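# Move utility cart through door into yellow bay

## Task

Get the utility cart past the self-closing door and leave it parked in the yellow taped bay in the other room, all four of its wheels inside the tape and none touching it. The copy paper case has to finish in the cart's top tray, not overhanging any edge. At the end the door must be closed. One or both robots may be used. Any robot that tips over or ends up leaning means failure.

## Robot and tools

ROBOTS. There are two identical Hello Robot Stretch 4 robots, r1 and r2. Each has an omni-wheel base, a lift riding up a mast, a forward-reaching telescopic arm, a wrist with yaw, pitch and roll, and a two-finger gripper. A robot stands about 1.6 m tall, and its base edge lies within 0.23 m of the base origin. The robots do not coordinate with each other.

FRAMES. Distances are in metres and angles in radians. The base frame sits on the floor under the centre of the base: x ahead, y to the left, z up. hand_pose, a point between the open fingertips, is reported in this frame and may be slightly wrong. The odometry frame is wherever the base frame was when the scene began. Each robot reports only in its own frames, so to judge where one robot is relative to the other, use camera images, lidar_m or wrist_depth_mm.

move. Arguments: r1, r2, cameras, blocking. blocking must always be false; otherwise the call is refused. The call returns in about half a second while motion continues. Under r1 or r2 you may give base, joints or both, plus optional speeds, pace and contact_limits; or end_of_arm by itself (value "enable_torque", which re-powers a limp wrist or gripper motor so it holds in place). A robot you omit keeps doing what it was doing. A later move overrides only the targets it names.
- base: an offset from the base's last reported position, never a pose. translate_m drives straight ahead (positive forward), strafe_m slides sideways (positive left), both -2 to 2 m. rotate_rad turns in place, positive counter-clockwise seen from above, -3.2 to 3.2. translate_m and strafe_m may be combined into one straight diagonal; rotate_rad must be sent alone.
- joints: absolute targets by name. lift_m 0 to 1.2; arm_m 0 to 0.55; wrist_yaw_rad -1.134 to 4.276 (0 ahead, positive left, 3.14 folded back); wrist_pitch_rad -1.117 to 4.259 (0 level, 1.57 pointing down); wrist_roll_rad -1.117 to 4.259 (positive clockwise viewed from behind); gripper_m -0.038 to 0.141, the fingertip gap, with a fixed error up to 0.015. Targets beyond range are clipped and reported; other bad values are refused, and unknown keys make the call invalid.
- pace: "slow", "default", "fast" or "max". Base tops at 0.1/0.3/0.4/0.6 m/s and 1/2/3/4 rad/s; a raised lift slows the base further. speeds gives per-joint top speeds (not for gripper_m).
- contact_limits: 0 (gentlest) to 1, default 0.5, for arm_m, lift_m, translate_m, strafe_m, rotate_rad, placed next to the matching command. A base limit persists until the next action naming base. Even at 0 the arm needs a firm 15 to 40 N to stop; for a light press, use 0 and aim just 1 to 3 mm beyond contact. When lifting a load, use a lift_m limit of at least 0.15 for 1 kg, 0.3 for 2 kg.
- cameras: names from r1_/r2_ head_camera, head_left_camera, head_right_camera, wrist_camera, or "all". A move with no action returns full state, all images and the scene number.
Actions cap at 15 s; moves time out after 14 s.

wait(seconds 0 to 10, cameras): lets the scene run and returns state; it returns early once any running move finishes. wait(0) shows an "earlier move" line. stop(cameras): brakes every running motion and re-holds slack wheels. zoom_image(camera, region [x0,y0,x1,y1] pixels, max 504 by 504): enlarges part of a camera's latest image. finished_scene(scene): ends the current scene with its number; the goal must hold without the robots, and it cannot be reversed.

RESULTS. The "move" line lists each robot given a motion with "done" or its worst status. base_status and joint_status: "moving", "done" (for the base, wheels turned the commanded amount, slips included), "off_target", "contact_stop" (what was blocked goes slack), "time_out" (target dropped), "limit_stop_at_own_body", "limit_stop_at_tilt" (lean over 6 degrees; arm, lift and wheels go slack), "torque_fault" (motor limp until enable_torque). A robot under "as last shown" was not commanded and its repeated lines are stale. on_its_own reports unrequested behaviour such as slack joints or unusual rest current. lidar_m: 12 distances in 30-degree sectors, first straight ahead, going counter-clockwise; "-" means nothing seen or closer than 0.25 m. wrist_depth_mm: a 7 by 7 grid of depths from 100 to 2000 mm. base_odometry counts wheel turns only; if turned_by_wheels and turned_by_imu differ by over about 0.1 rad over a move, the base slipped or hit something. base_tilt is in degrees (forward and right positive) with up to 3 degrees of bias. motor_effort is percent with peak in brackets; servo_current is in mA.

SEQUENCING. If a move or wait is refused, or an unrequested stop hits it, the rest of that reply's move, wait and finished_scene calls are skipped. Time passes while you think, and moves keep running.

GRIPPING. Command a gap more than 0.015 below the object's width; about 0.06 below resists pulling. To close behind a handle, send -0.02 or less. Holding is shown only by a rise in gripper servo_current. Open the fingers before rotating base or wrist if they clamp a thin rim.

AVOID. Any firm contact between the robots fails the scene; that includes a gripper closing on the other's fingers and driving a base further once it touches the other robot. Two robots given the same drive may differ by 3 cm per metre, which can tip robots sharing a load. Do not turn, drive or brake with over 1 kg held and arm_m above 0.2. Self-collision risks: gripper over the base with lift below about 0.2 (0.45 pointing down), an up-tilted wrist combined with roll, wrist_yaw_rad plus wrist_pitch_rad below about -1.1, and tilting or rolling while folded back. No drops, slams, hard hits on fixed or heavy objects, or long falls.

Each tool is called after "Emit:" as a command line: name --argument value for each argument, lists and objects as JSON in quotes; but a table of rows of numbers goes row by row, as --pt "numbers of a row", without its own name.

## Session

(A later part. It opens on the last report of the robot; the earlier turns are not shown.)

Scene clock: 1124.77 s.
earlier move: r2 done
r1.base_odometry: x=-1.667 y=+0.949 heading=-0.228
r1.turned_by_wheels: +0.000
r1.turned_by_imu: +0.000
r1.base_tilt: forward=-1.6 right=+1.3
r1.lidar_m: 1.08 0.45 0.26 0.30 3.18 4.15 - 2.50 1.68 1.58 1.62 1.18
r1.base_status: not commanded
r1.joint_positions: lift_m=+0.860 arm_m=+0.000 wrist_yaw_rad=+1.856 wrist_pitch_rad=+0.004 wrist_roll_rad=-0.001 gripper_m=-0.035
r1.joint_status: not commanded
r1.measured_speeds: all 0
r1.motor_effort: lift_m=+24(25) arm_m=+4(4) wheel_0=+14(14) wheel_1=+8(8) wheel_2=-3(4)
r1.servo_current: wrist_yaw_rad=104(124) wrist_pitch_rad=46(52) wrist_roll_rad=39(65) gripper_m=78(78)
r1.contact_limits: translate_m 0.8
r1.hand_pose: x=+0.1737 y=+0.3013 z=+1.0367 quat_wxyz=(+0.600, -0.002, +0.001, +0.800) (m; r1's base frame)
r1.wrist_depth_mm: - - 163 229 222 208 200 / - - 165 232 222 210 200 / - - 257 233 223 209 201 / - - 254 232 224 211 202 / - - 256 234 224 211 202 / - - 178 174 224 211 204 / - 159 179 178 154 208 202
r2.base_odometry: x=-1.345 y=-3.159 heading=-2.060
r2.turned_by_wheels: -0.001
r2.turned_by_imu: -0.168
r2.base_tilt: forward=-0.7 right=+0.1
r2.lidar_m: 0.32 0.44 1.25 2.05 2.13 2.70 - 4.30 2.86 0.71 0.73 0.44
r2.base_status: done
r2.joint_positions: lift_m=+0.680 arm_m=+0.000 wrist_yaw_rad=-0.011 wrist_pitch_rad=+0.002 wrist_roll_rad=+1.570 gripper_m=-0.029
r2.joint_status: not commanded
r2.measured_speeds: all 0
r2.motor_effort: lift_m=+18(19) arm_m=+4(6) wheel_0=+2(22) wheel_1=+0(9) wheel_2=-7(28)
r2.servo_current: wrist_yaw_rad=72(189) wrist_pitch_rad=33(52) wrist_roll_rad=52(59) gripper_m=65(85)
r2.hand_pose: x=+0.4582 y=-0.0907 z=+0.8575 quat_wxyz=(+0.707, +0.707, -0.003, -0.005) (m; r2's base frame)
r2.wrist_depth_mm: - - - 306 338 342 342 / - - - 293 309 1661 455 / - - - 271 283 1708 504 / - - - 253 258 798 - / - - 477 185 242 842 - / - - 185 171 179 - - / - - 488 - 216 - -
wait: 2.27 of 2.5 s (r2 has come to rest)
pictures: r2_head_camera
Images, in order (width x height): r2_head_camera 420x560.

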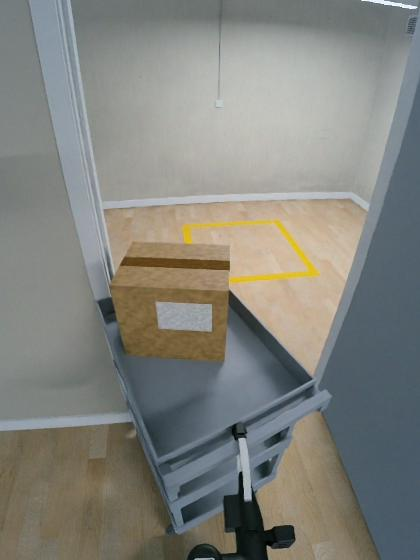

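Emit:
move --r2 '{"base":{"translate_m":-0.7}}' --blocking false

Emit:
wait --seconds 4 --cameras '["r2_head_camera","r1_head_camera"]'

Scene clock: 1152.80 s.
move: r2 moving
r1: as last shown
r1.base_tilt: forward=-1.6 right=+1.2
r1.lidar_m: 1.09 0.46 0.25 0.32 3.20 4.12 - 2.50 1.68 1.59 1.62 1.19
r1.motor_effort: lift_m=+24(25) arm_m=+4(4) wheel_0=+13(15) wheel_1=+8(8) wheel_2=-3(4)
r1.servo_current: wrist_yaw_rad=111(124) wrist_pitch_rad=39(46) wrist_roll_rad=46(65) gripper_m=65(72)
r1.contact_limits: translate_m 0.8
r1.wrist_depth_mm: - - 163 230 222 208 200 / - - 165 231 222 210 200 / - - 256 232 224 210 200 / - - 254 231 224 210 201 / - - 254 235 224 211 202 / - - 178 174 223 211 203 / - 160 179 178 154 209 203
r2.base_odometry: x=-1.330 y=-3.132 heading=-2.060
r2.turned_by_wheels: +0.001
r2.turned_by_imu: +0.001
r2.base_tilt: forward=-0.7 right=+0.0
r2.lidar_m: 0.33 0.34 1.32 2.06 2.10 2.69 - 4.28 2.86 0.74 0.75 0.46
r2.base_status: translate_m moving
r2.joint_positions: lift_m=+0.680 arm_m=+0.000 wrist_yaw_rad=+0.006 wrist_pitch_rad=+0.002 wrist_roll_rad=+1.570 gripper_m=-0.029
r2.joint_status: not commanded
r2.measured_speeds: translate_m=-0.122 strafe_m=+0.000 rotate_rad=-0.001 lift_m=+0.000 arm_m=+0.000 wrist_yaw_rad=+0.024 wrist_pitch_rad=+0.000 wrist_roll_rad=+0.000
r2.motor_effort: lift_m=+18(18) arm_m=+2(4) wheel_0=-2(10) wheel_1=-8(10) wheel_2=+19(19)
r2.servo_current: wrist_yaw_rad=52(72) wrist_pitch_rad=46(46) wrist_roll_rad=46(52) gripper_m=65(72)
r2.hand_pose: x=+0.4598 y=-0.0856 z=+0.8575 quat_wxyz=(+0.707, +0.707, +0.003, +0.001) (m; r2's base frame)
r2.wrist_depth_mm: - - - 298 319 332 329 / - - - 279 290 1708 1160 / - - - 208 272 1808 - / - - - 195 257 809 - / - - 484 185 241 854 - / - - 186 174 178 798 - / - - 508 - 220 - -
pictures: none

Scene clock: 1156.13 s.
earlier move: r2 done
r1.base_odometry: x=-1.667 y=+0.949 heading=-0.228
r1.turned_by_wheels: +0.000
r1.turned_by_imu: +0.000
r1.base_tilt: forward=-1.7 right=+1.3
r1.lidar_m: 1.10 0.43 0.25 0.35 0.76 4.12 - 2.51 1.70 1.58 1.63 1.19
r1.base_status: not commanded
r1.joint_positions: lift_m=+0.860 arm_m=+0.000 wrist_yaw_rad=+1.856 wrist_pitch_rad=+0.004 wrist_roll_rad=-0.001 gripper_m=-0.035
r1.joint_status: not commanded
r1.measured_speeds: all 0
r1.on_its_own: wrist_yaw_rad is at rest, and its servo_current (117 mA) is outside its rest range (0 to 104 mA)
r1.motor_effort: lift_m=+24(25) arm_m=+4(4) wheel_0=+13(15) wheel_1=+8(8) wheel_2=-3(4)
r1.servo_current: wrist_yaw_rad=117(124) wrist_pitch_rad=52(52) wrist_roll_rad=46(65) gripper_m=65(78)
r1.contact_limits: translate_m 0.8
r1.hand_pose: x=+0.1737 y=+0.3013 z=+1.0367 quat_wxyz=(+0.600, -0.002, +0.001, +0.800) (m; r1's base frame)
r1.wrist_depth_mm: - - 160 231 222 209 200 / - - 161 232 221 211 200 / - - 256 232 222 209 201 / - - 254 230 223 211 202 / - 1182 256 235 224 211 202 / - - 177 174 224 212 203 / - 159 179 178 154 208 203
r2.base_odometry: x=-1.015 y=-2.541 heading=-2.061
r2.turned_by_wheels: -0.001
r2.turned_by_imu: -0.002
r2.base_tilt: forward=-0.7 right=+0.1
r2.lidar_m: 0.38 1.69 2.16 2.01 2.03 2.62 4.19 4.19 2.97 2.75 1.02 0.42
r2.base_status: done
r2.joint_positions: lift_m=+0.680 arm_m=+0.000 wrist_yaw_rad=-0.001 wrist_pitch_rad=+0.002 wrist_roll_rad=+1.570 gripper_m=-0.029
r2.joint_status: not commanded
r2.measured_speeds: all 0
r2.motor_effort: lift_m=+18(18) arm_m=-4(4) wheel_0=-4(12) wheel_1=-3(12) wheel_2=+2(20)
r2.servo_current: wrist_yaw_rad=59(72) wrist_pitch_rad=39(46) wrist_roll_rad=52(59) gripper_m=65(72)
r2.hand_pose: x=+0.4592 y=-0.0878 z=+0.8575 quat_wxyz=(+0.707, +0.707, +0.000, -0.001) (m; r2's base frame)
r2.wrist_depth_mm: - - - 183 245 - - / - - - 181 242 1921 - / - - 564 180 239 842 - / - - 477 236 236 831 - / - - 517 175 234 820 - / 1430 - 186 173 170 - - / - - - - - - -
wait: 3.33 of 4 s (r2 has come to rest)
pictures: r1_head_camera, r2_head_camera
Images, in order (width x height): r1_head_camera 420x560, r2_head_camera 420x560.

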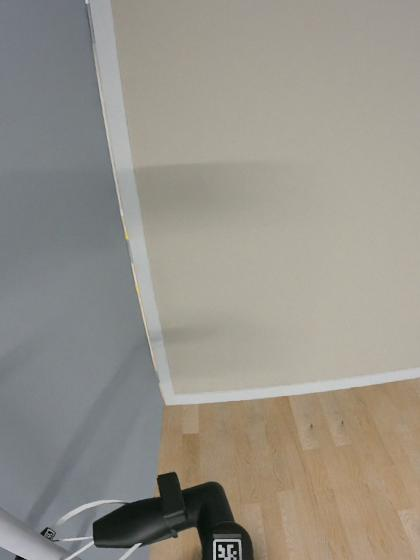

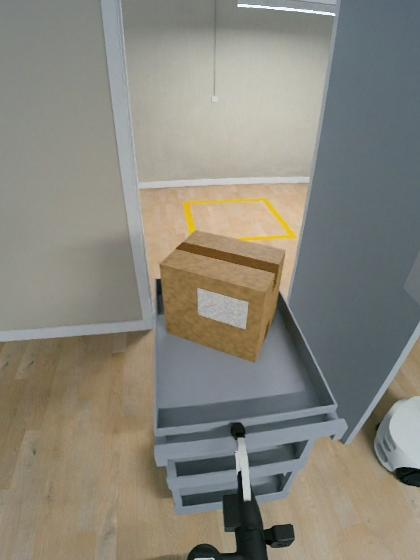

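Emit:
move --r2 '{"base":{"translate_m":-0.7}}' --blocking false

Emit:
wait --seconds 5

Emit:
move --r2 '{"base":{"translate_m":0.35,"strafe_m":0.03}}' --blocking false

Emit:
wait --seconds 3 --cameras '["r2_head_camera"]'

Scene clock: 1181.20 s.
move: r2 moving
r1.base_odometry: x=-1.667 y=+0.949 heading=-0.228
r1.turned_by_wheels: +0.000
r1.turned_by_imu: +0.000
r1.base_tilt: forward=-1.6 right=+1.3
r1.lidar_m: 1.10 0.45 0.25 0.34 0.74 4.12 - 2.50 1.69 1.58 1.61 1.16
r1.base_status: not commanded
r1.joint_positions: lift_m=+0.860 arm_m=+0.000 wrist_yaw_rad=+1.856 wrist_pitch_rad=+0.004 wrist_roll_rad=-0.001 gripper_m=-0.035
r1.joint_status: not commanded
r1.measured_speeds: all 0
r1.motor_effort: lift_m=+24(25) arm_m=+4(4) wheel_0=+13(14) wheel_1=+8(8) wheel_2=-3(4)
r1.servo_current: wrist_yaw_rad=111(124) wrist_pitch_rad=39(52) wrist_roll_rad=52(65) gripper_m=78(78)
r1.contact_limits: translate_m 0.8
r1.hand_pose: x=+0.1737 y=+0.3013 z=+1.0367 quat_wxyz=(+0.600, -0.002, +0.001, +0.800) (m; r1's base frame)
r1.wrist_depth_mm: - - 164 231 222 208 199 / - - 164 233 223 211 200 / - - 256 232 223 210 201 / - - 254 232 224 211 202 / - 1182 254 236 224 211 202 / - - 177 174 224 212 203 / - 159 179 178 154 209 203
r2.base_odometry: x=-1.001 y=-2.514 heading=-2.061
r2.turned_by_wheels: +0.000
r2.turned_by_imu: +0.000
r2.base_tilt: forward=-0.7 right=+0.0
r2.lidar_m: 0.38 1.71 2.14 1.98 2.02 2.60 4.17 4.15 2.94 2.75 1.07 0.43
r2.base_status: translate_m moving
r2.joint_positions: lift_m=+0.680 arm_m=+0.000 wrist_yaw_rad=-0.001 wrist_pitch_rad=+0.002 wrist_roll_rad=+1.570 gripper_m=-0.029
r2.joint_status: not commanded
r2.measured_speeds: translate_m=-0.123 strafe_m=+0.000 rotate_rad=+0.000 lift_m=+0.000 arm_m=+0.000 wrist_yaw_rad=+0.000 wrist_pitch_rad=+0.000 wrist_roll_rad=+0.000
r2.motor_effort: lift_m=+18(18) arm_m=-3(4) wheel_0=-8(12) wheel_1=-8(10) wheel_2=+15(15)
r2.servo_current: wrist_yaw_rad=52(59) wrist_pitch_rad=39(52) wrist_roll_rad=46(59) gripper_m=72(78)
r2.hand_pose: x=+0.4592 y=-0.0878 z=+0.8575 quat_wxyz=(+0.707, +0.707, +0.000, -0.001) (m; r2's base frame)
r2.wrist_depth_mm: - - - 181 242 - - / 1661 - - 179 239 1708 - / - - 544 178 237 831 - / - - 477 235 236 842 - / - - 521 175 235 820 - / 1499 - 186 173 171 - - / - - - - - - -
pictures: none

Scene clock: 1184.53 s.
earlier move: r2 done
r1.base_odometry: x=-1.667 y=+0.949 heading=-0.228
r1.turned_by_wheels: +0.000
r1.turned_by_imu: +0.000
r1.base_tilt: forward=-1.6 right=+1.3
r1.lidar_m: 1.08 0.44 0.27 0.32 0.66 0.93 - 2.51 1.71 1.58 1.63 1.19
r1.base_status: not commanded
r1.joint_positions: lift_m=+0.860 arm_m=+0.000 wrist_yaw_rad=+1.856 wrist_pitch_rad=+0.004 wrist_roll_rad=-0.001 gripper_m=-0.035
r1.joint_status: not commanded
r1.measured_speeds: all 0
r1.motor_effort: lift_m=+24(25) arm_m=+4(4) wheel_0=+14(15) wheel_1=+8(8) wheel_2=-3(4)
r1.servo_current: wrist_yaw_rad=104(130) wrist_pitch_rad=39(52) wrist_roll_rad=59(65) gripper_m=72(78)
r1.contact_limits: translate_m 0.8
r1.hand_pose: x=+0.1737 y=+0.3013 z=+1.0367 quat_wxyz=(+0.600, -0.002, +0.001, +0.800) (m; r1's base frame)
r1.wrist_depth_mm: - - 163 229 221 209 200 / - - 165 232 223 210 200 / - - 256 233 223 209 201 / - - 254 231 223 211 201 / 788 842 256 234 224 211 202 / 798 831 175 174 223 212 203 / 654 138 177 178 153 208 203
r2.base_odometry: x=-0.686 y=-1.924 heading=-2.061
r2.turned_by_wheels: +0.000
r2.turned_by_imu: -0.001
r2.base_tilt: forward=-0.7 right=+0.1
r2.lidar_m: 0.43 2.41 2.06 1.91 1.98 2.47 3.46 3.48 3.06 2.82 0.46 0.39
r2.base_status: done
r2.joint_positions: lift_m=+0.680 arm_m=+0.000 wrist_yaw_rad=-0.001 wrist_pitch_rad=+0.002 wrist_roll_rad=+1.570 gripper_m=-0.029
r2.joint_status: not commanded
r2.measured_speeds: all 0
r2.motor_effort: lift_m=+18(18) arm_m=-4(4) wheel_0=-4(12) wheel_1=-4(10) wheel_2=+0(15)
r2.servo_current: wrist_yaw_rad=33(59) wrist_pitch_rad=39(52) wrist_roll_rad=39(65) gripper_m=72(78)
r2.hand_pose: x=+0.4592 y=-0.0878 z=+0.8575 quat_wxyz=(+0.707, +0.707, +0.000, -0.001) (m; r2's base frame)
r2.wrist_depth_mm: - 462 469 131 185 - - / - 421 418 136 194 759 - / - - 473 144 207 - - / - - 564 153 216 - - / - - - 162 226 1863 - / - - 186 169 179 1618 488 / - - - - - - 1229
wait: 3.33 of 5 s (r2 has come to rest)
pictures: none

Scene clock: 1185.03 s.
move: r2 moving
r1: as last shown
r1.base_tilt: forward=-1.7 right=+1.3
r1.lidar_m: 1.11 0.43 0.27 0.34 0.64 0.94 - 2.51 1.70 1.57 1.63 1.16
r1.motor_effort: lift_m=+24(25) arm_m=+4(4) wheel_0=+14(14) wheel_1=+8(8) wheel_2=-3(4)
r1.servo_current: wrist_yaw_rad=104(124) wrist_pitch_rad=39(46) wrist_roll_rad=46(59) gripper_m=65(72)
r1.contact_limits: translate_m 0.8
r1.wrist_depth_mm: - - 164 230 220 209 200 / - - 165 232 222 211 200 / - - 255 232 221 209 200 / - - 254 230 224 211 202 / 788 831 164 234 223 211 202 / 788 820 175 174 223 211 203 / 634 138 176 178 153 208 202
r2.base_odometry: x=-0.698 y=-1.952 heading=-2.062
r2.turned_by_wheels: +0.000
r2.turned_by_imu: +0.000
r2.base_tilt: forward=-0.7 right=+0.1
r2.lidar_m: 0.43 2.38 2.09 1.93 1.97 2.48 3.49 3.55 3.03 2.81 0.46 0.40
r2.base_status: translate_m moving; strafe_m moving
r2.joint_positions: lift_m=+0.680 arm_m=+0.000 wrist_yaw_rad=-0.001 wrist_pitch_rad=+0.002 wrist_roll_rad=+1.570 gripper_m=-0.029
r2.joint_status: not commanded
r2.measured_speeds: translate_m=+0.122 strafe_m=+0.011 rotate_rad=-0.004 lift_m=+0.000 arm_m=+0.000 wrist_yaw_rad=+0.000 wrist_pitch_rad=+0.000 wrist_roll_rad=+0.000
r2.motor_effort: lift_m=+18(18) arm_m=+2(4) wheel_0=+8(10) wheel_1=+9(9) wheel_2=-19(19)
r2.servo_current: wrist_yaw_rad=59(59) wrist_pitch_rad=46(46) wrist_roll_rad=33(52) gripper_m=65(72)
r2.hand_pose: x=+0.4591 y=-0.0878 z=+0.8575 quat_wxyz=(+0.707, +0.707, +0.000, -0.001) (m; r2's base frame)
r2.wrist_depth_mm: - 459 473 132 184 - - / - 418 415 137 193 759 - / - 504 473 142 205 - - / - - 564 151 216 - - / - - - 158 226 1863 - / - - 186 170 172 1618 484 / - - - - - - 1205
pictures: none

Scene clock: 1187.20 s.
earlier move: r2 done
r1.base_odometry: x=-1.667 y=+0.949 heading=-0.228
r1.turned_by_wheels: +0.000
r1.turned_by_imu: +0.000
r1.base_tilt: forward=-1.6 right=+1.3
r1.lidar_m: 1.10 0.42 0.27 0.32 0.48 1.34 - 2.50 1.71 1.59 1.64 1.19
r1.base_status: not commanded
r1.joint_positions: lift_m=+0.860 arm_m=+0.000 wrist_yaw_rad=+1.856 wrist_pitch_rad=+0.004 wrist_roll_rad=-0.001 gripper_m=-0.035
r1.joint_status: not commanded
r1.measured_speeds: all 0
r1.motor_effort: lift_m=+24(25) arm_m=+4(4) wheel_0=+14(14) wheel_1=+8(8) wheel_2=-3(4)
r1.servo_current: wrist_yaw_rad=104(130) wrist_pitch_rad=39(52) wrist_roll_rad=33(72) gripper_m=72(78)
r1.contact_limits: translate_m 0.8
r1.hand_pose: x=+0.1737 y=+0.3013 z=+1.0367 quat_wxyz=(+0.600, -0.002, +0.001, +0.800) (m; r1's base frame)
r1.wrist_depth_mm: - - 163 229 221 208 199 / - - 164 231 223 210 200 / - - 255 232 224 210 202 / - - 254 232 223 210 202 / 1281 647 256 234 224 211 202 / 1308 640 178 174 223 212 203 / 683 159 256 177 153 208 203
r2.base_odometry: x=-0.824 y=-2.246 heading=-2.061
r2.turned_by_wheels: +0.000
r2.turned_by_imu: +0.001
r2.base_tilt: forward=-0.7 right=+0.1
r2.lidar_m: 0.45 2.04 2.07 1.93 1.96 2.49 3.83 3.86 3.04 2.82 0.34 0.33
r2.base_status: done
r2.joint_positions: lift_m=+0.680 arm_m=+0.000 wrist_yaw_rad=+0.001 wrist_pitch_rad=+0.002 wrist_roll_rad=+1.570 gripper_m=-0.029
r2.joint_status: not commanded
r2.measured_speeds: all 0
r2.motor_effort: lift_m=+18(18) arm_m=+4(4) wheel_0=+3(13) wheel_1=+2(10) wheel_2=-3(19)
r2.servo_current: wrist_yaw_rad=52(59) wrist_pitch_rad=46(46) wrist_roll_rad=46(59) gripper_m=65(78)
r2.hand_pose: x=+0.4594 y=-0.0870 z=+0.8575 quat_wxyz=(+0.707, +0.707, +0.001, +0.000) (m; r2's base frame)
r2.wrist_depth_mm: - 366 368 - 138 - - / - 480 466 - 150 - - / - - 621 - 168 - - / 1863 - - 107 191 1618 - / 1808 - - 128 221 1708 480 / - - 182 151 179 1499 1229 / - - - - 340 - 353
wait: 2.17 of 3 s (r2 has come to rest)
pictures: r2_head_camera
Images, in order (width x height): r2_head_camera 420x560.

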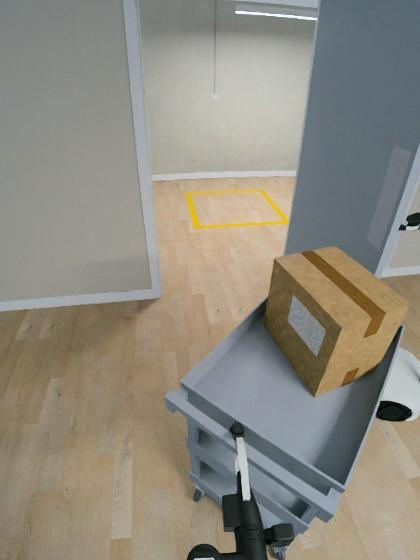

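Emit:
move --r2 '{"base":{"translate_m":-1.1}}' --blocking false

Emit:
wait --seconds 6 --cameras '["r2_head_camera"]'

Emit:
move --r2 '{"base":{"translate_m":0.2,"strafe_m":0.0}}' --blocking false

Emit:
wait --seconds 3 --cameras '["r2_head_camera"]'

Scene clock: 1196.20 s.
move: r2 moving
r1: as last shown
r1.lidar_m: 1.09 0.46 0.28 0.33 0.49 1.36 - 2.50 1.71 1.58 1.64 1.17
r1.motor_effort: lift_m=+24(25) arm_m=+4(4) wheel_0=+14(15) wheel_1=+8(8) wheel_2=-3(4)
r1.servo_current: wrist_yaw_rad=117(117) wrist_pitch_rad=46(52) wrist_roll_rad=52(59) gripper_m=65(72)
r1.contact_limits: translate_m 0.8
r1.wrist_depth_mm: - - 164 230 221 208 200 / - - 165 231 222 211 200 / - - 255 232 222 209 202 / - - 254 232 224 211 201 / 1281 668 254 234 224 211 203 / 1308 654 177 174 222 211 202 / 668 159 257 178 153 208 202
r2.base_odometry: x=-0.809 y=-2.219 heading=-2.062
r2.turned_by_wheels: +0.000
r2.turned_by_imu: +0.000
r2.base_tilt: forward=-0.6 right=+0.0
r2.lidar_m: 0.46 2.10 2.10 1.91 1.96 2.50 3.82 3.84 3.05 2.80 0.36 0.33
r2.base_status: translate_m moving
r2.joint_positions: lift_m=+0.680 arm_m=+0.000 wrist_yaw_rad=+0.001 wrist_pitch_rad=+0.002 wrist_roll_rad=+1.570 gripper_m=-0.029
r2.joint_status: not commanded
r2.measured_speeds: translate_m=-0.121 strafe_m=+0.000 rotate_rad=-0.001 lift_m=+0.000 arm_m=+0.000 wrist_yaw_rad=+0.000 wrist_pitch_rad=+0.000 wrist_roll_rad=+0.000
r2.motor_effort: lift_m=+18(18) arm_m=+4(4) wheel_0=-8(10) wheel_1=-9(9) wheel_2=+14(15)
r2.servo_current: wrist_yaw_rad=33(59) wrist_pitch_rad=39(46) wrist_roll_rad=46(59) gripper_m=72(72)
r2.hand_pose: x=+0.4594 y=-0.0870 z=+0.8575 quat_wxyz=(+0.707, +0.707, +0.001, +0.000) (m; r2's base frame)
r2.wrist_depth_mm: - 364 364 - 140 - - / - 449 445 - 155 - - / - - 597 - 173 - - / - - - 116 194 1618 - / 1808 - - 132 221 1618 492 / - - 182 154 179 1661 1229 / - - - - 342 - 349
pictures: none

Scene clock: 1200.87 s.
earlier move: r2 done
r1.base_odometry: x=-1.667 y=+0.949 heading=-0.228
r1.turned_by_wheels: +0.000
r1.turned_by_imu: +0.000
r1.base_tilt: forward=-1.7 right=+1.2
r1.lidar_m: 1.10 0.44 0.26 0.29 1.47 1.52 - 2.52 1.69 1.58 1.62 1.19
r1.base_status: not commanded
r1.joint_positions: lift_m=+0.860 arm_m=+0.000 wrist_yaw_rad=+1.856 wrist_pitch_rad=+0.004 wrist_roll_rad=-0.001 gripper_m=-0.035
r1.joint_status: not commanded
r1.measured_speeds: all 0
r1.motor_effort: lift_m=+24(25) arm_m=+4(4) wheel_0=+14(15) wheel_1=+8(8) wheel_2=-4(4)
r1.servo_current: wrist_yaw_rad=98(130) wrist_pitch_rad=46(52) wrist_roll_rad=52(78) gripper_m=72(72)
r1.contact_limits: translate_m 0.8
r1.hand_pose: x=+0.1737 y=+0.3013 z=+1.0367 quat_wxyz=(+0.600, -0.002, +0.001, +0.800) (m; r1's base frame)
r1.wrist_depth_mm: - - 163 230 221 208 200 / - - 165 232 222 210 200 / - - 256 231 223 210 201 / - - 254 232 224 211 202 / 1430 - 256 235 224 211 202 / - - 178 174 224 211 203 / - 154 179 178 154 208 203
r2.base_odometry: x=-0.306 y=-1.276 heading=-2.061
r2.turned_by_wheels: +0.000
r2.turned_by_imu: +0.002
r2.base_tilt: forward=-0.7 right=+0.1
r2.lidar_m: 0.30 0.34 1.96 1.82 1.86 2.38 2.68 2.75 3.18 2.92 2.97 0.47
r2.base_status: done
r2.joint_positions: lift_m=+0.680 arm_m=+0.000 wrist_yaw_rad=+0.003 wrist_pitch_rad=+0.002 wrist_roll_rad=+1.570 gripper_m=-0.029
r2.joint_status: not commanded
r2.measured_speeds: all 0
r2.motor_effort: lift_m=+18(18) arm_m=+4(4) wheel_0=-1(16) wheel_1=-4(11) wheel_2=+2(15)
r2.servo_current: wrist_yaw_rad=52(59) wrist_pitch_rad=39(46) wrist_roll_rad=39(59) gripper_m=72(72)
r2.hand_pose: x=+0.4596 y=-0.0865 z=+0.8575 quat_wxyz=(+0.707, +0.707, +0.002, +0.000) (m; r2's base frame)
r2.wrist_depth_mm: - - - 291 1756 1537 1098 / - - - 240 336 1499 430 / - - - 274 289 1708 504 / - - - 202 262 1708 - / - - 539 187 243 842 - / - - 186 172 178 - - / - - 477 - 215 - -
wait: 4.67 of 6 s (r2 has come to rest)
pictures: r2_head_camera
Images, in order (width x height): r2_head_camera 420x560.

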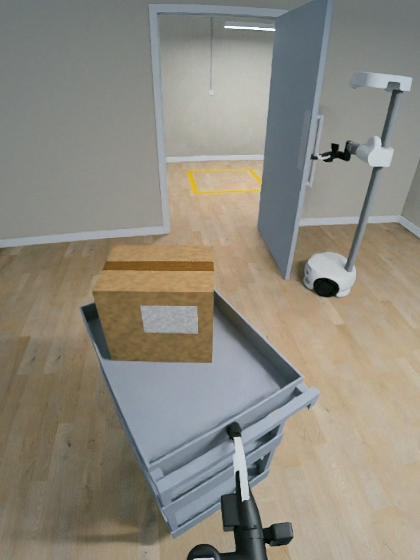

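Scene clock: 1201.37 s.
move: r2 moving
r1: as last shown
r1.base_tilt: forward=-1.6 right=+1.2
r1.lidar_m: 1.08 0.45 0.26 0.32 1.44 1.51 - 2.50 1.73 1.56 1.63 1.18
r1.motor_effort: lift_m=+24(25) arm_m=+4(4) wheel_0=+14(14) wheel_1=+8(8) wheel_2=-3(4)
r1.servo_current: wrist_yaw_rad=104(111) wrist_pitch_rad=46(46) wrist_roll_rad=46(65) gripper_m=65(72)
r1.contact_limits: translate_m 0.8
r1.wrist_depth_mm: - - 163 231 222 208 199 / - - 165 232 222 210 201 / - - 256 233 223 210 202 / - - 254 232 224 211 201 / 1397 - 256 235 225 211 202 / - - 177 174 223 212 202 / - 154 179 178 153 209 204
r2.base_odometry: x=-0.320 y=-1.304 heading=-2.062
r2.turned_by_wheels: +0.000
r2.turned_by_imu: +0.000
r2.base_tilt: forward=-0.7 right=+0.1
r2.lidar_m: 0.28 0.40 1.97 1.82 1.86 2.38 2.74 2.79 3.16 2.94 2.99 0.46
r2.base_status: translate_m moving; strafe_m moving
r2.joint_positions: lift_m=+0.680 arm_m=+0.000 wrist_yaw_rad=-0.003 wrist_pitch_rad=+0.002 wrist_roll_rad=+1.570 gripper_m=-0.029
r2.joint_status: not commanded
r2.measured_speeds: translate_m=+0.123 strafe_m=+0.000 rotate_rad=-0.001 lift_m=+0.000 arm_m=+0.000 wrist_yaw_rad=-0.023 wrist_pitch_rad=+0.000 wrist_roll_rad=+0.000
r2.motor_effort: lift_m=+18(18) arm_m=+4(4) wheel_0=+7(11) wheel_1=+6(9) wheel_2=-16(17)
r2.servo_current: wrist_yaw_rad=46(59) wrist_pitch_rad=39(46) wrist_roll_rad=52(59) gripper_m=65(72)
r2.hand_pose: x=+0.4590 y=-0.0884 z=+0.8575 quat_wxyz=(+0.707, +0.707, +0.000, -0.002) (m; r2's base frame)
r2.wrist_depth_mm: - - - 294 1921 1537 1182 / - - - 309 345 359 359 / - - - 279 297 1661 500 / - - - 204 265 1863 - / - - 634 187 245 809 - / - - 186 169 180 - - / - - 469 - 213 - -
pictures: none

Scene clock: 1202.93 s.
earlier move: r2 done
r1.base_odometry: x=-1.667 y=+0.949 heading=-0.228
r1.turned_by_wheels: +0.000
r1.turned_by_imu: +0.000
r1.base_tilt: forward=-1.7 right=+1.3
r1.lidar_m: 1.08 0.46 0.25 0.34 1.47 1.47 - 2.49 1.72 1.57 1.59 1.20
r1.base_status: not commanded
r1.joint_positions: lift_m=+0.860 arm_m=+0.000 wrist_yaw_rad=+1.856 wrist_pitch_rad=+0.004 wrist_roll_rad=-0.001 gripper_m=-0.035
r1.joint_status: not commanded
r1.measured_speeds: all 0
r1.on_its_own: wrist_yaw_rad is at rest, and its servo_current (111 mA) is outside its rest range (0 to 104 mA)
r1.motor_effort: lift_m=+24(25) arm_m=+4(4) wheel_0=+14(14) wheel_1=+8(8) wheel_2=-4(4)
r1.servo_current: wrist_yaw_rad=111(124) wrist_pitch_rad=46(52) wrist_roll_rad=46(72) gripper_m=72(72)
r1.contact_limits: translate_m 0.8
r1.hand_pose: x=+0.1737 y=+0.3013 z=+1.0367 quat_wxyz=(+0.600, -0.002, +0.001, +0.800) (m; r1's base frame)
r1.wrist_depth_mm: - - 163 230 221 208 199 / - - 165 231 222 210 200 / - - 256 231 222 209 200 / - - 254 232 224 211 202 / 1430 1661 255 234 224 211 202 / - - 177 174 223 211 202 / - 154 180 178 154 207 203
r2.base_odometry: x=-0.400 y=-1.452 heading=-2.061
r2.turned_by_wheels: +0.001
r2.turned_by_imu: +0.000
r2.base_tilt: forward=-0.7 right=+0.1
r2.lidar_m: 0.27 0.33 1.98 1.82 1.87 2.35 2.90 2.94 3.13 2.90 2.96 0.49
r2.base_status: done
r2.joint_positions: lift_m=+0.680 arm_m=+0.000 wrist_yaw_rad=+0.000 wrist_pitch_rad=+0.002 wrist_roll_rad=+1.570 gripper_m=-0.029
r2.joint_status: not commanded
r2.measured_speeds: all 0
r2.motor_effort: lift_m=+18(18) arm_m=+4(4) wheel_0=+3(11) wheel_1=+4(9) wheel_2=-4(22)
r2.servo_current: wrist_yaw_rad=52(65) wrist_pitch_rad=39(46) wrist_roll_rad=52(65) gripper_m=65(78)
r2.hand_pose: x=+0.4593 y=-0.0874 z=+0.8575 quat_wxyz=(+0.707, +0.707, +0.001, -0.001) (m; r2's base frame)
r2.wrist_depth_mm: - - - 1808 - 1661 1182 / - - - 353 377 1397 1118 / - - - 307 387 1618 477 / - - - 218 293 1756 504 / - - - 191 252 1808 - / - - 186 167 180 - - / - - 445 - 208 - -
wait: 1.57 of 3 s (r2 has come to rest)
pictures: r2_head_camera
Images, in order (width x height): r2_head_camera 420x560.

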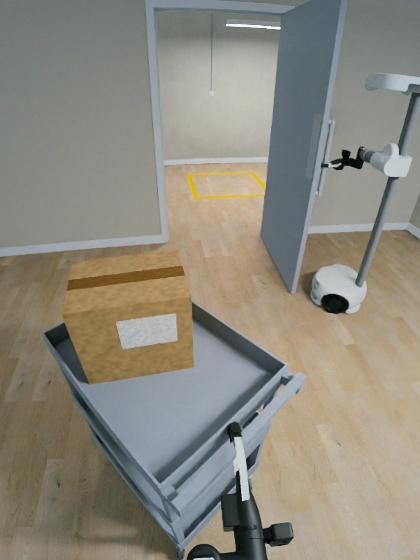

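Emit:
move --r2 '{"base":{"strafe_m":0.5}}' --blocking false

Emit:
wait --seconds 4 --cameras '["r2_head_camera"]'

Scene clock: 1212.73 s.
move: r2 moving
r1.base_odometry: x=-1.667 y=+0.949 heading=-0.228
r1.turned_by_wheels: +0.000
r1.turned_by_imu: +0.000
r1.base_tilt: forward=-1.7 right=+1.2
r1.lidar_m: 1.07 0.45 0.26 0.31 1.48 1.49 - 2.51 1.69 1.56 1.63 1.18
r1.base_status: not commanded
r1.joint_positions: lift_m=+0.860 arm_m=+0.000 wrist_yaw_rad=+1.856 wrist_pitch_rad=+0.004 wrist_roll_rad=-0.001 gripper_m=-0.035
r1.joint_status: not commanded
r1.measured_speeds: all 0
r1.motor_effort: lift_m=+24(25) arm_m=+4(4) wheel_0=+14(14) wheel_1=+8(8) wheel_2=-3(4)
r1.servo_current: wrist_yaw_rad=98(111) wrist_pitch_rad=46(52) wrist_roll_rad=39(59) gripper_m=65(72)
r1.contact_limits: translate_m 0.8
r1.hand_pose: x=+0.1737 y=+0.3013 z=+1.0367 quat_wxyz=(+0.600, -0.002, +0.001, +0.800) (m; r1's base frame)
r1.wrist_depth_mm: - - 163 230 220 209 200 / - - 165 231 222 210 200 / - - 256 233 224 210 201 / - - 255 232 224 211 202 / 1430 1618 255 234 224 211 202 / - - 178 173 223 211 203 / - 154 179 177 154 208 203
r2.base_odometry: x=-0.368 y=-1.470 heading=-2.062
r2.turned_by_wheels: -0.001
r2.turned_by_imu: -0.001
r2.base_tilt: forward=-0.8 right=+0.1
r2.lidar_m: 0.27 0.38 1.97 1.79 1.84 2.32 2.91 2.97 3.15 2.92 3.02 0.51
r2.base_status: strafe_m moving
r2.joint_positions: lift_m=+0.680 arm_m=+0.000 wrist_yaw_rad=-0.008 wrist_pitch_rad=+0.002 wrist_roll_rad=+1.570 gripper_m=-0.029
r2.joint_status: not commanded
r2.measured_speeds: translate_m=+0.000 strafe_m=+0.140 rotate_rad=-0.002 lift_m=+0.000 arm_m=+0.000 wrist_yaw_rad=-0.009 wrist_pitch_rad=+0.000 wrist_roll_rad=+0.000
r2.motor_effort: lift_m=+18(18) arm_m=+4(4) wheel_0=-16(17) wheel_1=+11(12) wheel_2=-1(2)
r2.servo_current: wrist_yaw_rad=52(59) wrist_pitch_rad=39(46) wrist_roll_rad=46(52) gripper_m=65(72)
r2.hand_pose: x=+0.4585 y=-0.0898 z=+0.8575 quat_wxyz=(+0.707, +0.707, -0.002, -0.004) (m; r2's base frame)
r2.wrist_depth_mm: - - - 1863 - 1618 1160 / - - - 349 384 1397 1098 / - - - 310 389 1618 473 / - - - 217 291 1756 504 / - - - 189 250 1808 - / - - 186 164 180 750 - / - - 442 - 205 - -
pictures: none

Scene clock: 1215.23 s.
earlier move: r2 done
r1.base_odometry: x=-1.667 y=+0.949 heading=-0.228
r1.turned_by_wheels: +0.000
r1.turned_by_imu: +0.000
r1.base_tilt: forward=-1.6 right=+1.3
r1.lidar_m: 1.10 0.44 0.25 0.33 1.62 1.84 - 2.54 1.71 1.58 1.63 1.19
r1.base_status: not commanded
r1.joint_positions: lift_m=+0.860 arm_m=+0.000 wrist_yaw_rad=+1.856 wrist_pitch_rad=+0.004 wrist_roll_rad=-0.001 gripper_m=-0.035
r1.joint_status: not commanded
r1.measured_speeds: all 0
r1.motor_effort: lift_m=+24(25) arm_m=+4(4) wheel_0=+13(15) wheel_1=+8(8) wheel_2=-3(4)
r1.servo_current: wrist_yaw_rad=104(130) wrist_pitch_rad=33(52) wrist_roll_rad=39(65) gripper_m=65(78)
r1.contact_limits: translate_m 0.8
r1.hand_pose: x=+0.1737 y=+0.3013 z=+1.0367 quat_wxyz=(+0.600, -0.002, +0.001, +0.800) (m; r1's base frame)
r1.wrist_depth_mm: - - 163 230 221 209 198 / - - 165 231 222 211 200 / - - 257 232 224 210 202 / - - 255 232 224 211 202 / - - 255 234 224 211 203 / - - 177 174 221 211 203 / - 153 177 178 154 208 203
r2.base_odometry: x=+0.041 y=-1.688 heading=-2.061
r2.turned_by_wheels: +0.000
r2.turned_by_imu: -0.001
r2.base_tilt: forward=-0.6 right=+0.1
r2.lidar_m: 0.36 0.36 1.45 1.34 1.35 1.72 2.97 3.01 3.68 3.39 3.47 0.46
r2.base_status: done
r2.joint_positions: lift_m=+0.680 arm_m=+0.000 wrist_yaw_rad=-0.001 wrist_pitch_rad=+0.002 wrist_roll_rad=+1.570 gripper_m=-0.029
r2.joint_status: not commanded
r2.measured_speeds: all 0
r2.motor_effort: lift_m=+18(18) arm_m=+4(4) wheel_0=-3(21) wheel_1=+1(12) wheel_2=-2(4)
r2.servo_current: wrist_yaw_rad=46(72) wrist_pitch_rad=39(46) wrist_roll_rad=46(65) gripper_m=72(72)
r2.hand_pose: x=+0.4592 y=-0.0876 z=+0.8575 quat_wxyz=(+0.707, +0.707, +0.001, -0.001) (m; r2's base frame)
r2.wrist_depth_mm: - - - 272 278 1537 1160 / - - - 260 267 1708 525 / - - - 194 254 1708 - / - - 517 187 245 842 - / - - 488 180 237 820 - / - - 186 173 171 798 - / - - 544 - 221 - -
wait: 2.50 of 4 s (r2 has come to rest)
pictures: r2_head_camera
Images, in order (width x height): r2_head_camera 420x560.

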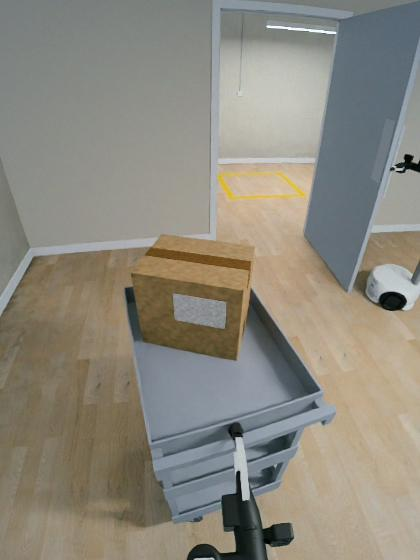

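Emit:
move --r2 '{"base":{"strafe_m":0.4}}' --blocking false

Emit:
wait --seconds 4

Emit:
move --r2 '{"base":{"translate_m":0.3,"strafe_m":-0.07}}' --blocking false

Emit:
wait --seconds 3 --cameras '["r2_head_camera"]'

Scene clock: 1221.70 s.
move: r2 moving
r1: as last shown
r1.lidar_m: 1.10 0.45 0.26 0.33 1.63 1.90 - 2.47 1.72 1.57 1.60 1.18
r1.motor_effort: lift_m=+24(24) arm_m=+4(4) wheel_0=+14(14) wheel_1=+8(8) wheel_2=-3(4)
r1.servo_current: wrist_yaw_rad=111(130) wrist_pitch_rad=39(46) wrist_roll_rad=46(59) gripper_m=65(72)
r1.contact_limits: translate_m 0.8
r1.wrist_depth_mm: - - 163 230 221 208 200 / - - 165 231 222 209 200 / - - 256 231 223 210 201 / - - 255 232 223 211 202 / - - 255 234 224 211 202 / - - 177 174 224 211 203 / - 153 174 177 154 208 203
r2.base_odometry: x=+0.073 y=-1.705 heading=-2.062
r2.turned_by_wheels: +0.000
r2.turned_by_imu: +0.000
r2.base_tilt: forward=-0.7 right=+0.1
r2.lidar_m: 0.35 2.11 1.43 1.31 1.34 1.73 2.96 3.00 3.74 3.43 2.45 0.43
r2.base_status: strafe_m moving
r2.joint_positions: lift_m=+0.680 arm_m=+0.000 wrist_yaw_rad=-0.003 wrist_pitch_rad=+0.002 wrist_roll_rad=+1.570 gripper_m=-0.029
r2.joint_status: not commanded
r2.measured_speeds: translate_m=+0.000 strafe_m=+0.139 rotate_rad=+0.002 lift_m=+0.000 arm_m=+0.000 wrist_yaw_rad=+0.000 wrist_pitch_rad=+0.000 wrist_roll_rad=+0.000
r2.motor_effort: lift_m=+18(18) arm_m=+4(4) wheel_0=-14(16) wheel_1=+11(11) wheel_2=-2(3)
r2.servo_current: wrist_yaw_rad=46(52) wrist_pitch_rad=46(46) wrist_roll_rad=52(52) gripper_m=65(72)
r2.hand_pose: x=+0.4590 y=-0.0884 z=+0.8575 quat_wxyz=(+0.707, +0.707, +0.000, -0.002) (m; r2's base frame)
r2.wrist_depth_mm: - - - 270 274 1661 1229 / - - - 259 265 1708 525 / - - - 193 254 809 - / - - 504 186 244 842 - / - - 488 180 236 820 - / - - 186 173 179 798 - / - - 544 - 221 - -
pictures: none

Scene clock: 1223.87 s.
earlier move: r2 done
r1.base_odometry: x=-1.667 y=+0.949 heading=-0.228
r1.turned_by_wheels: +0.000
r1.turned_by_imu: +0.000
r1.base_tilt: forward=-1.7 right=+1.3
r1.lidar_m: 1.10 0.46 0.25 0.32 1.76 2.61 - 2.49 1.73 1.57 1.58 1.17
r1.base_status: not commanded
r1.joint_positions: lift_m=+0.860 arm_m=+0.000 wrist_yaw_rad=+1.856 wrist_pitch_rad=+0.004 wrist_roll_rad=-0.001 gripper_m=-0.035
r1.joint_status: not commanded
r1.measured_speeds: all 0
r1.motor_effort: lift_m=+24(25) arm_m=+4(4) wheel_0=+14(14) wheel_1=+8(8) wheel_2=-4(4)
r1.servo_current: wrist_yaw_rad=98(130) wrist_pitch_rad=39(52) wrist_roll_rad=52(65) gripper_m=72(78)
r1.contact_limits: translate_m 0.8
r1.hand_pose: x=+0.1737 y=+0.3013 z=+1.0367 quat_wxyz=(+0.600, -0.002, +0.001, +0.800) (m; r1's base frame)
r1.wrist_depth_mm: - - 163 232 220 208 199 / - - 165 232 222 211 201 / - - 256 232 222 209 201 / - - 254 232 223 211 202 / - - 256 235 224 211 202 / - - 177 174 223 212 202 / - 154 176 178 154 208 204
r2.base_odometry: x=+0.394 y=-1.877 heading=-2.061
r2.turned_by_wheels: +0.000
r2.turned_by_imu: +0.000
r2.base_tilt: forward=-0.7 right=+0.1
r2.lidar_m: 0.41 1.53 1.04 0.95 0.96 1.22 2.75 3.03 3.89 3.80 2.53 0.41
r2.base_status: done
r2.joint_positions: lift_m=+0.680 arm_m=+0.000 wrist_yaw_rad=-0.003 wrist_pitch_rad=+0.002 wrist_roll_rad=+1.570 gripper_m=-0.029
r2.joint_status: not commanded
r2.measured_speeds: all 0
r2.motor_effort: lift_m=+18(18) arm_m=+4(4) wheel_0=-2(16) wheel_1=+2(12) wheel_2=+0(3)
r2.servo_current: wrist_yaw_rad=46(59) wrist_pitch_rad=46(46) wrist_roll_rad=52(65) gripper_m=65(72)
r2.hand_pose: x=+0.4590 y=-0.0883 z=+0.8575 quat_wxyz=(+0.707, +0.707, +0.000, -0.002) (m; r2's base frame)
r2.wrist_depth_mm: - - - 148 203 699 - / - - 480 152 209 778 - / - 473 452 156 215 - - / - - 521 161 222 - - / - - 603 167 229 - - / - - 186 172 171 1708 517 / - - - - - - 1205
wait: 2.17 of 4 s (r2 has come to rest)
pictures: none

Scene clock: 1224.37 s.
move: r2 moving
r1: as last shown
r1.base_tilt: forward=-1.6 right=+1.3
r1.lidar_m: 1.11 0.45 0.26 0.33 1.73 2.60 - 2.52 1.70 1.57 1.62 1.19
r1.servo_current: wrist_yaw_rad=117(117) wrist_pitch_rad=39(52) wrist_roll_rad=52(65) gripper_m=72(72)
r1.contact_limits: translate_m 0.8
r1.wrist_depth_mm: - - 164 230 220 208 200 / - - 165 232 223 211 200 / - - 257 234 223 211 200 / - - 255 232 225 210 202 / - - 256 234 224 211 202 / - - 177 174 223 212 202 / - 154 176 177 154 208 203
r2.base_odometry: x=+0.373 y=-1.900 heading=-2.062
r2.turned_by_wheels: +0.000
r2.turned_by_imu: +0.000
r2.base_tilt: forward=-0.7 right=+0.1
r2.lidar_m: 0.41 1.55 1.05 0.96 0.97 1.23 2.76 3.05 3.91 3.78 2.50 0.39
r2.base_status: translate_m moving; strafe_m moving
r2.joint_positions: lift_m=+0.680 arm_m=+0.000 wrist_yaw_rad=-0.003 wrist_pitch_rad=+0.002 wrist_roll_rad=+1.570 gripper_m=-0.029
r2.joint_status: not commanded
r2.measured_speeds: translate_m=+0.120 strafe_m=-0.029 rotate_rad=-0.005 lift_m=+0.000 arm_m=+0.000 wrist_yaw_rad=+0.000 wrist_pitch_rad=+0.000 wrist_roll_rad=+0.000
r2.motor_effort: lift_m=+18(18) arm_m=+4(4) wheel_0=+13(14) wheel_1=+6(8) wheel_2=-16(17)
r2.servo_current: wrist_yaw_rad=46(59) wrist_pitch_rad=39(46) wrist_roll_rad=59(59) gripper_m=72(72)
r2.hand_pose: x=+0.4590 y=-0.0883 z=+0.8575 quat_wxyz=(+0.707, +0.707, +0.000, -0.002) (m; r2's base frame)
r2.wrist_depth_mm: - - - 146 201 - - / - - 477 150 207 778 - / - 459 449 154 213 - - / - - 517 160 221 - - / - - 603 166 228 - - / - - 186 171 180 1756 517 / - - - - 242 - 1205
pictures: none

Scene clock: 1226.33 s.
earlier move: r2 done
r1.base_odometry: x=-1.667 y=+0.949 heading=-0.228
r1.turned_by_wheels: +0.000
r1.turned_by_imu: +0.000
r1.base_tilt: forward=-1.6 right=+1.2
r1.lidar_m: 1.09 0.46 0.26 0.29 1.64 4.12 - 2.50 1.69 1.57 1.61 1.17
r1.base_status: not commanded
r1.joint_positions: lift_m=+0.860 arm_m=+0.000 wrist_yaw_rad=+1.856 wrist_pitch_rad=+0.004 wrist_roll_rad=-0.001 gripper_m=-0.035
r1.joint_status: not commanded
r1.measured_speeds: all 0
r1.motor_effort: lift_m=+25(25) arm_m=+4(4) wheel_0=+14(15) wheel_1=+8(8) wheel_2=-4(4)
r1.servo_current: wrist_yaw_rad=104(130) wrist_pitch_rad=39(52) wrist_roll_rad=39(72) gripper_m=78(78)
r1.contact_limits: translate_m 0.8
r1.hand_pose: x=+0.1737 y=+0.3013 z=+1.0367 quat_wxyz=(+0.600, -0.002, +0.001, +0.800) (m; r1's base frame)
r1.wrist_depth_mm: - - 164 231 221 208 199 / - - 165 231 223 211 200 / - - 255 233 223 209 200 / - - 256 232 224 211 202 / - - 255 233 224 211 202 / - - 178 174 224 211 202 / - 159 176 178 154 208 203
r2.base_odometry: x=+0.191 y=-2.108 heading=-2.061
r2.turned_by_wheels: +0.001
r2.turned_by_imu: +0.002
r2.base_tilt: forward=-0.7 right=+0.1
r2.lidar_m: 0.39 0.46 1.13 1.04 1.06 1.39 3.08 3.32 3.99 3.69 2.30 0.41
r2.base_status: done
r2.joint_positions: lift_m=+0.680 arm_m=+0.000 wrist_yaw_rad=+0.002 wrist_pitch_rad=+0.002 wrist_roll_rad=+1.570 gripper_m=-0.029
r2.joint_status: not commanded
r2.measured_speeds: all 0
r2.motor_effort: lift_m=+18(18) arm_m=+4(4) wheel_0=+6(17) wheel_1=+3(10) wheel_2=-2(17)
r2.servo_current: wrist_yaw_rad=39(59) wrist_pitch_rad=46(46) wrist_roll_rad=52(59) gripper_m=72(72)
r2.hand_pose: x=+0.4595 y=-0.0868 z=+0.8575 quat_wxyz=(+0.707, +0.707, +0.002, +0.000) (m; r2's base frame)
r2.wrist_depth_mm: - - - 157 213 1708 - / - - 559 159 217 759 - / - 473 452 163 221 - - / - - 500 164 225 - - / - - 564 169 229 - - / - - 187 172 179 - - / - - - - - - 477
wait: 1.97 of 3 s (r2 has come to rest)
pictures: r2_head_camera
Images, in order (width x height): r2_head_camera 420x560.

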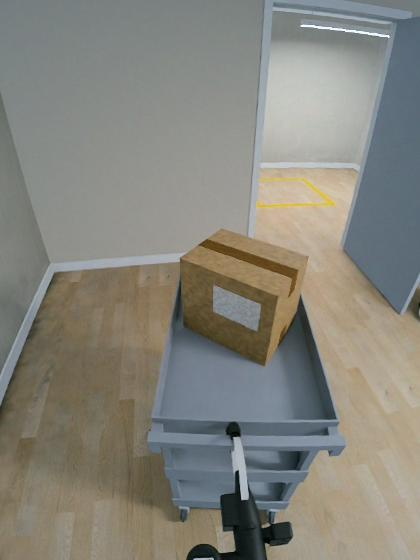

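Emit:
move --r2 '{"base":{"strafe_m":-0.5}}' --blocking false

Emit:
wait --seconds 4

Emit:
move --r2 '{"base":{"translate_m":-1.0,"strafe_m":-0.4}}' --blocking false

Emit:
wait --seconds 7 --cameras '["r2_head_camera"]'

Scene clock: 1246.67 s.
move: r2 moving
r1: as last shown
r1.base_tilt: forward=-1.6 right=+1.3
r1.lidar_m: 1.10 0.43 0.27 0.33 1.62 4.10 - 2.49 1.70 1.57 1.63 1.15
r1.motor_effort: lift_m=+24(25) arm_m=+4(4) wheel_0=+14(14) wheel_1=+8(8) wheel_2=-3(4)
r1.servo_current: wrist_yaw_rad=124(124) wrist_pitch_rad=39(46) wrist_roll_rad=39(65) gripper_m=72(72)
r1.contact_limits: translate_m 0.8
r1.wrist_depth_mm: - - 163 230 221 208 199 / - - 165 231 222 211 200 / - - 255 232 223 210 200 / - - 255 233 223 211 202 / - - 256 234 224 211 202 / - - 177 174 224 211 203 / - 159 176 178 153 208 202
r2.base_odometry: x=+0.159 y=-2.091 heading=-2.061
r2.turned_by_wheels: +0.000
r2.turned_by_imu: +0.001
r2.base_tilt: forward=-0.8 right=+0.0
r2.lidar_m: 0.41 0.39 1.18 1.07 1.10 1.43 3.18 3.32 3.96 3.66 2.27 0.40
r2.base_status: strafe_m moving
r2.joint_positions: lift_m=+0.680 arm_m=+0.000 wrist_yaw_rad=+0.005 wrist_pitch_rad=+0.002 wrist_roll_rad=+1.570 gripper_m=-0.029
r2.joint_status: not commanded
r2.measured_speeds: translate_m=+0.000 strafe_m=-0.140 rotate_rad=-0.002 lift_m=+0.000 arm_m=+0.000 wrist_yaw_rad=+0.000 wrist_pitch_rad=+0.000 wrist_roll_rad=+0.000
r2.motor_effort: lift_m=+18(18) arm_m=+4(4) wheel_0=+15(18) wheel_1=-8(10) wheel_2=+0(2)
r2.servo_current: wrist_yaw_rad=59(59) wrist_pitch_rad=39(46) wrist_roll_rad=46(65) gripper_m=65(72)
r2.hand_pose: x=+0.4597 y=-0.0859 z=+0.8575 quat_wxyz=(+0.707, +0.707, +0.003, +0.001) (m; r2's base frame)
r2.wrist_depth_mm: - - - 163 221 1661 - / - - 615 164 223 759 - / - - 462 166 225 - - / - - 492 168 228 - - / - - 549 171 231 - - / - - 187 172 180 - - / - - - - - - 504
pictures: none

Scene clock: 1249.17 s.
earlier move: r2 done
r1.base_odometry: x=-1.667 y=+0.949 heading=-0.228
r1.turned_by_wheels: +0.000
r1.turned_by_imu: +0.000
r1.base_tilt: forward=-1.7 right=+1.2
r1.lidar_m: 1.10 0.45 0.25 0.31 1.49 1.86 - 2.53 1.73 1.57 1.61 1.19
r1.base_status: not commanded
r1.joint_positions: lift_m=+0.860 arm_m=+0.000 wrist_yaw_rad=+1.856 wrist_pitch_rad=+0.004 wrist_roll_rad=-0.001 gripper_m=-0.035
r1.joint_status: not commanded
r1.measured_speeds: all 0
r1.motor_effort: lift_m=+24(25) arm_m=+4(4) wheel_0=+14(15) wheel_1=+8(8) wheel_2=-4(4)
r1.servo_current: wrist_yaw_rad=91(130) wrist_pitch_rad=46(52) wrist_roll_rad=33(65) gripper_m=65(72)
r1.contact_limits: translate_m 0.8
r1.hand_pose: x=+0.1737 y=+0.3013 z=+1.0367 quat_wxyz=(+0.600, -0.002, +0.001, +0.800) (m; r1's base frame)
r1.wrist_depth_mm: - - 164 231 221 208 199 / - - 165 230 222 211 200 / - - 256 232 222 209 201 / - - 255 232 223 211 202 / 1808 - 255 234 224 211 203 / - - 177 173 224 211 202 / - 153 174 178 154 208 203
r2.base_odometry: x=-0.250 y=-1.873 heading=-2.061
r2.turned_by_wheels: +0.000
r2.turned_by_imu: +0.002
r2.base_tilt: forward=-0.6 right=+0.1
r2.lidar_m: 0.28 0.34 1.68 1.53 1.58 1.97 3.23 3.31 3.44 3.21 1.99 0.48
r2.base_status: done
r2.joint_positions: lift_m=+0.680 arm_m=+0.000 wrist_yaw_rad=+0.005 wrist_pitch_rad=+0.002 wrist_roll_rad=+1.570 gripper_m=-0.029
r2.joint_status: not commanded
r2.measured_speeds: all 0
r2.motor_effort: lift_m=+18(18) arm_m=+4(4) wheel_0=+4(18) wheel_1=-2(12) wheel_2=+0(2)
r2.servo_current: wrist_yaw_rad=46(65) wrist_pitch_rad=33(46) wrist_roll_rad=46(65) gripper_m=65(72)
r2.hand_pose: x=+0.4597 y=-0.0860 z=+0.8575 quat_wxyz=(+0.707, +0.707, +0.003, +0.001) (m; r2's base frame)
r2.wrist_depth_mm: - - - 334 - 1708 1182 / - - - 357 387 392 389 / - - - 250 343 1708 480 / - - - 217 290 1756 530 / - - - 191 251 1708 - / - - 186 167 171 - - / - - 449 - 209 - -
wait: 2.50 of 4 s (r2 has come to rest)
pictures: none

Scene clock: 1249.67 s.
move: r2 moving
r1: as last shown
r1.base_tilt: forward=-1.6 right=+1.3
r1.lidar_m: 1.10 0.43 0.25 0.32 1.51 1.86 - 2.49 1.70 1.57 1.64 1.16
r1.motor_effort: lift_m=+24(25) arm_m=+4(4) wheel_0=+14(14) wheel_1=+8(8) wheel_2=-3(4)
r1.servo_current: wrist_yaw_rad=111(117) wrist_pitch_rad=39(52) wrist_roll_rad=46(59) gripper_m=72(72)
r1.contact_limits: translate_m 0.8
r1.wrist_depth_mm: - - 164 230 221 208 200 / - - 165 231 222 211 200 / - - 256 232 223 210 201 / - - 254 233 224 211 201 / 1756 - 254 236 224 211 202 / - - 177 174 224 211 203 / - 153 177 178 154 208 204
r2.base_odometry: x=-0.247 y=-1.840 heading=-2.060
r2.turned_by_wheels: +0.000
r2.turned_by_imu: +0.001
r2.base_tilt: forward=-0.6 right=+0.0
r2.lidar_m: 0.27 0.33 1.65 1.55 1.58 2.01 3.22 3.23 3.43 3.19 2.04 0.48
r2.base_status: translate_m moving; strafe_m moving
r2.joint_positions: lift_m=+0.680 arm_m=+0.000 wrist_yaw_rad=+0.006 wrist_pitch_rad=+0.002 wrist_roll_rad=+1.570 gripper_m=-0.029
r2.joint_status: not commanded
r2.measured_speeds: translate_m=-0.123 strafe_m=-0.050 rotate_rad=-0.002 lift_m=+0.000 arm_m=+0.000 wrist_yaw_rad=+0.000 wrist_pitch_rad=+0.000 wrist_roll_rad=+0.000
r2.motor_effort: lift_m=+18(18) arm_m=+3(4) wheel_0=-2(5) wheel_1=-11(11) wheel_2=+17(19)
r2.servo_current: wrist_yaw_rad=52(65) wrist_pitch_rad=39(46) wrist_roll_rad=39(59) gripper_m=59(72)
r2.hand_pose: x=+0.4598 y=-0.0856 z=+0.8575 quat_wxyz=(+0.707, +0.707, +0.003, +0.001) (m; r2's base frame)
r2.wrist_depth_mm: - - - 338 - 1661 1182 / - - - 349 384 382 384 / - - - 249 340 1708 488 / - - - 216 289 1756 535 / - - - 192 251 750 - / - - 187 169 171 - - / - - 452 - 210 - -
pictures: none

Scene clock: 1254.17 s.
earlier move: r2 done
r1.base_odometry: x=-1.667 y=+0.949 heading=-0.228
r1.turned_by_wheels: +0.000
r1.turned_by_imu: +0.000
r1.base_tilt: forward=-1.6 right=+1.3
r1.lidar_m: 1.10 0.45 0.25 0.32 3.19 1.75 - 2.52 1.68 1.58 1.61 1.18
r1.base_status: not commanded
r1.joint_positions: lift_m=+0.860 arm_m=+0.000 wrist_yaw_rad=+1.856 wrist_pitch_rad=+0.004 wrist_roll_rad=-0.001 gripper_m=-0.035
r1.joint_status: not commanded
r1.measured_speeds: all 0
r1.on_its_own: wrist_yaw_rad is at rest, and its servo_current (117 mA) is outside its rest range (0 to 104 mA)
r1.motor_effort: lift_m=+25(25) arm_m=+4(4) wheel_0=+14(15) wheel_1=+8(8) wheel_2=-3(4)
r1.servo_current: wrist_yaw_rad=117(124) wrist_pitch_rad=46(52) wrist_roll_rad=46(65) gripper_m=72(78)
r1.contact_limits: translate_m 0.8
r1.hand_pose: x=+0.1737 y=+0.3013 z=+1.0367 quat_wxyz=(+0.600, -0.002, +0.001, +0.800) (m; r1's base frame)
r1.wrist_depth_mm: - - 163 230 220 208 199 / - - 165 231 222 210 201 / - - 255 232 223 210 201 / - - 255 231 224 211 201 / - - 255 235 224 211 202 / - - 178 174 223 211 202 / - 160 179 178 154 208 204
r2.base_odometry: x=-0.132 y=-0.802 heading=-2.061
r2.turned_by_wheels: -0.001
r2.turned_by_imu: -0.002
r2.base_tilt: forward=-0.7 right=+0.1
r2.lidar_m: 0.32 0.41 1.96 1.80 1.85 2.38 2.17 2.25 2.81 2.89 2.95 0.47
r2.base_status: done
r2.joint_positions: lift_m=+0.680 arm_m=+0.000 wrist_yaw_rad=-0.001 wrist_pitch_rad=+0.002 wrist_roll_rad=+1.570 gripper_m=-0.029
r2.joint_status: not commanded
r2.measured_speeds: all 0
r2.motor_effort: lift_m=+18(18) arm_m=-3(4) wheel_0=-7(11) wheel_1=-3(12) wheel_2=+2(19)
r2.servo_current: wrist_yaw_rad=39(65) wrist_pitch_rad=39(46) wrist_roll_rad=39(65) gripper_m=65(78)
r2.hand_pose: x=+0.4592 y=-0.0878 z=+0.8575 quat_wxyz=(+0.707, +0.707, +0.000, -0.001) (m; r2's base frame)
r2.wrist_depth_mm: - - - 303 334 340 338 / - - - 290 306 1708 1229 / - - - 270 282 1756 508 / - - - 198 259 778 - / - - 480 185 242 842 - / - - 186 171 171 - - / - - 488 - 216 - -
wait: 4.50 of 7 s (r2 has come to rest)
pictures: r2_head_camera
Images, in order (width x height): r2_head_camera 420x560.

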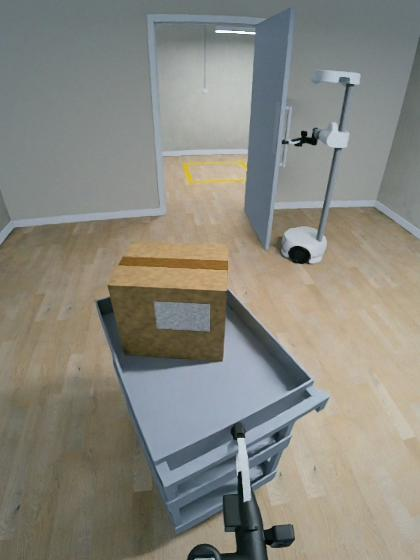

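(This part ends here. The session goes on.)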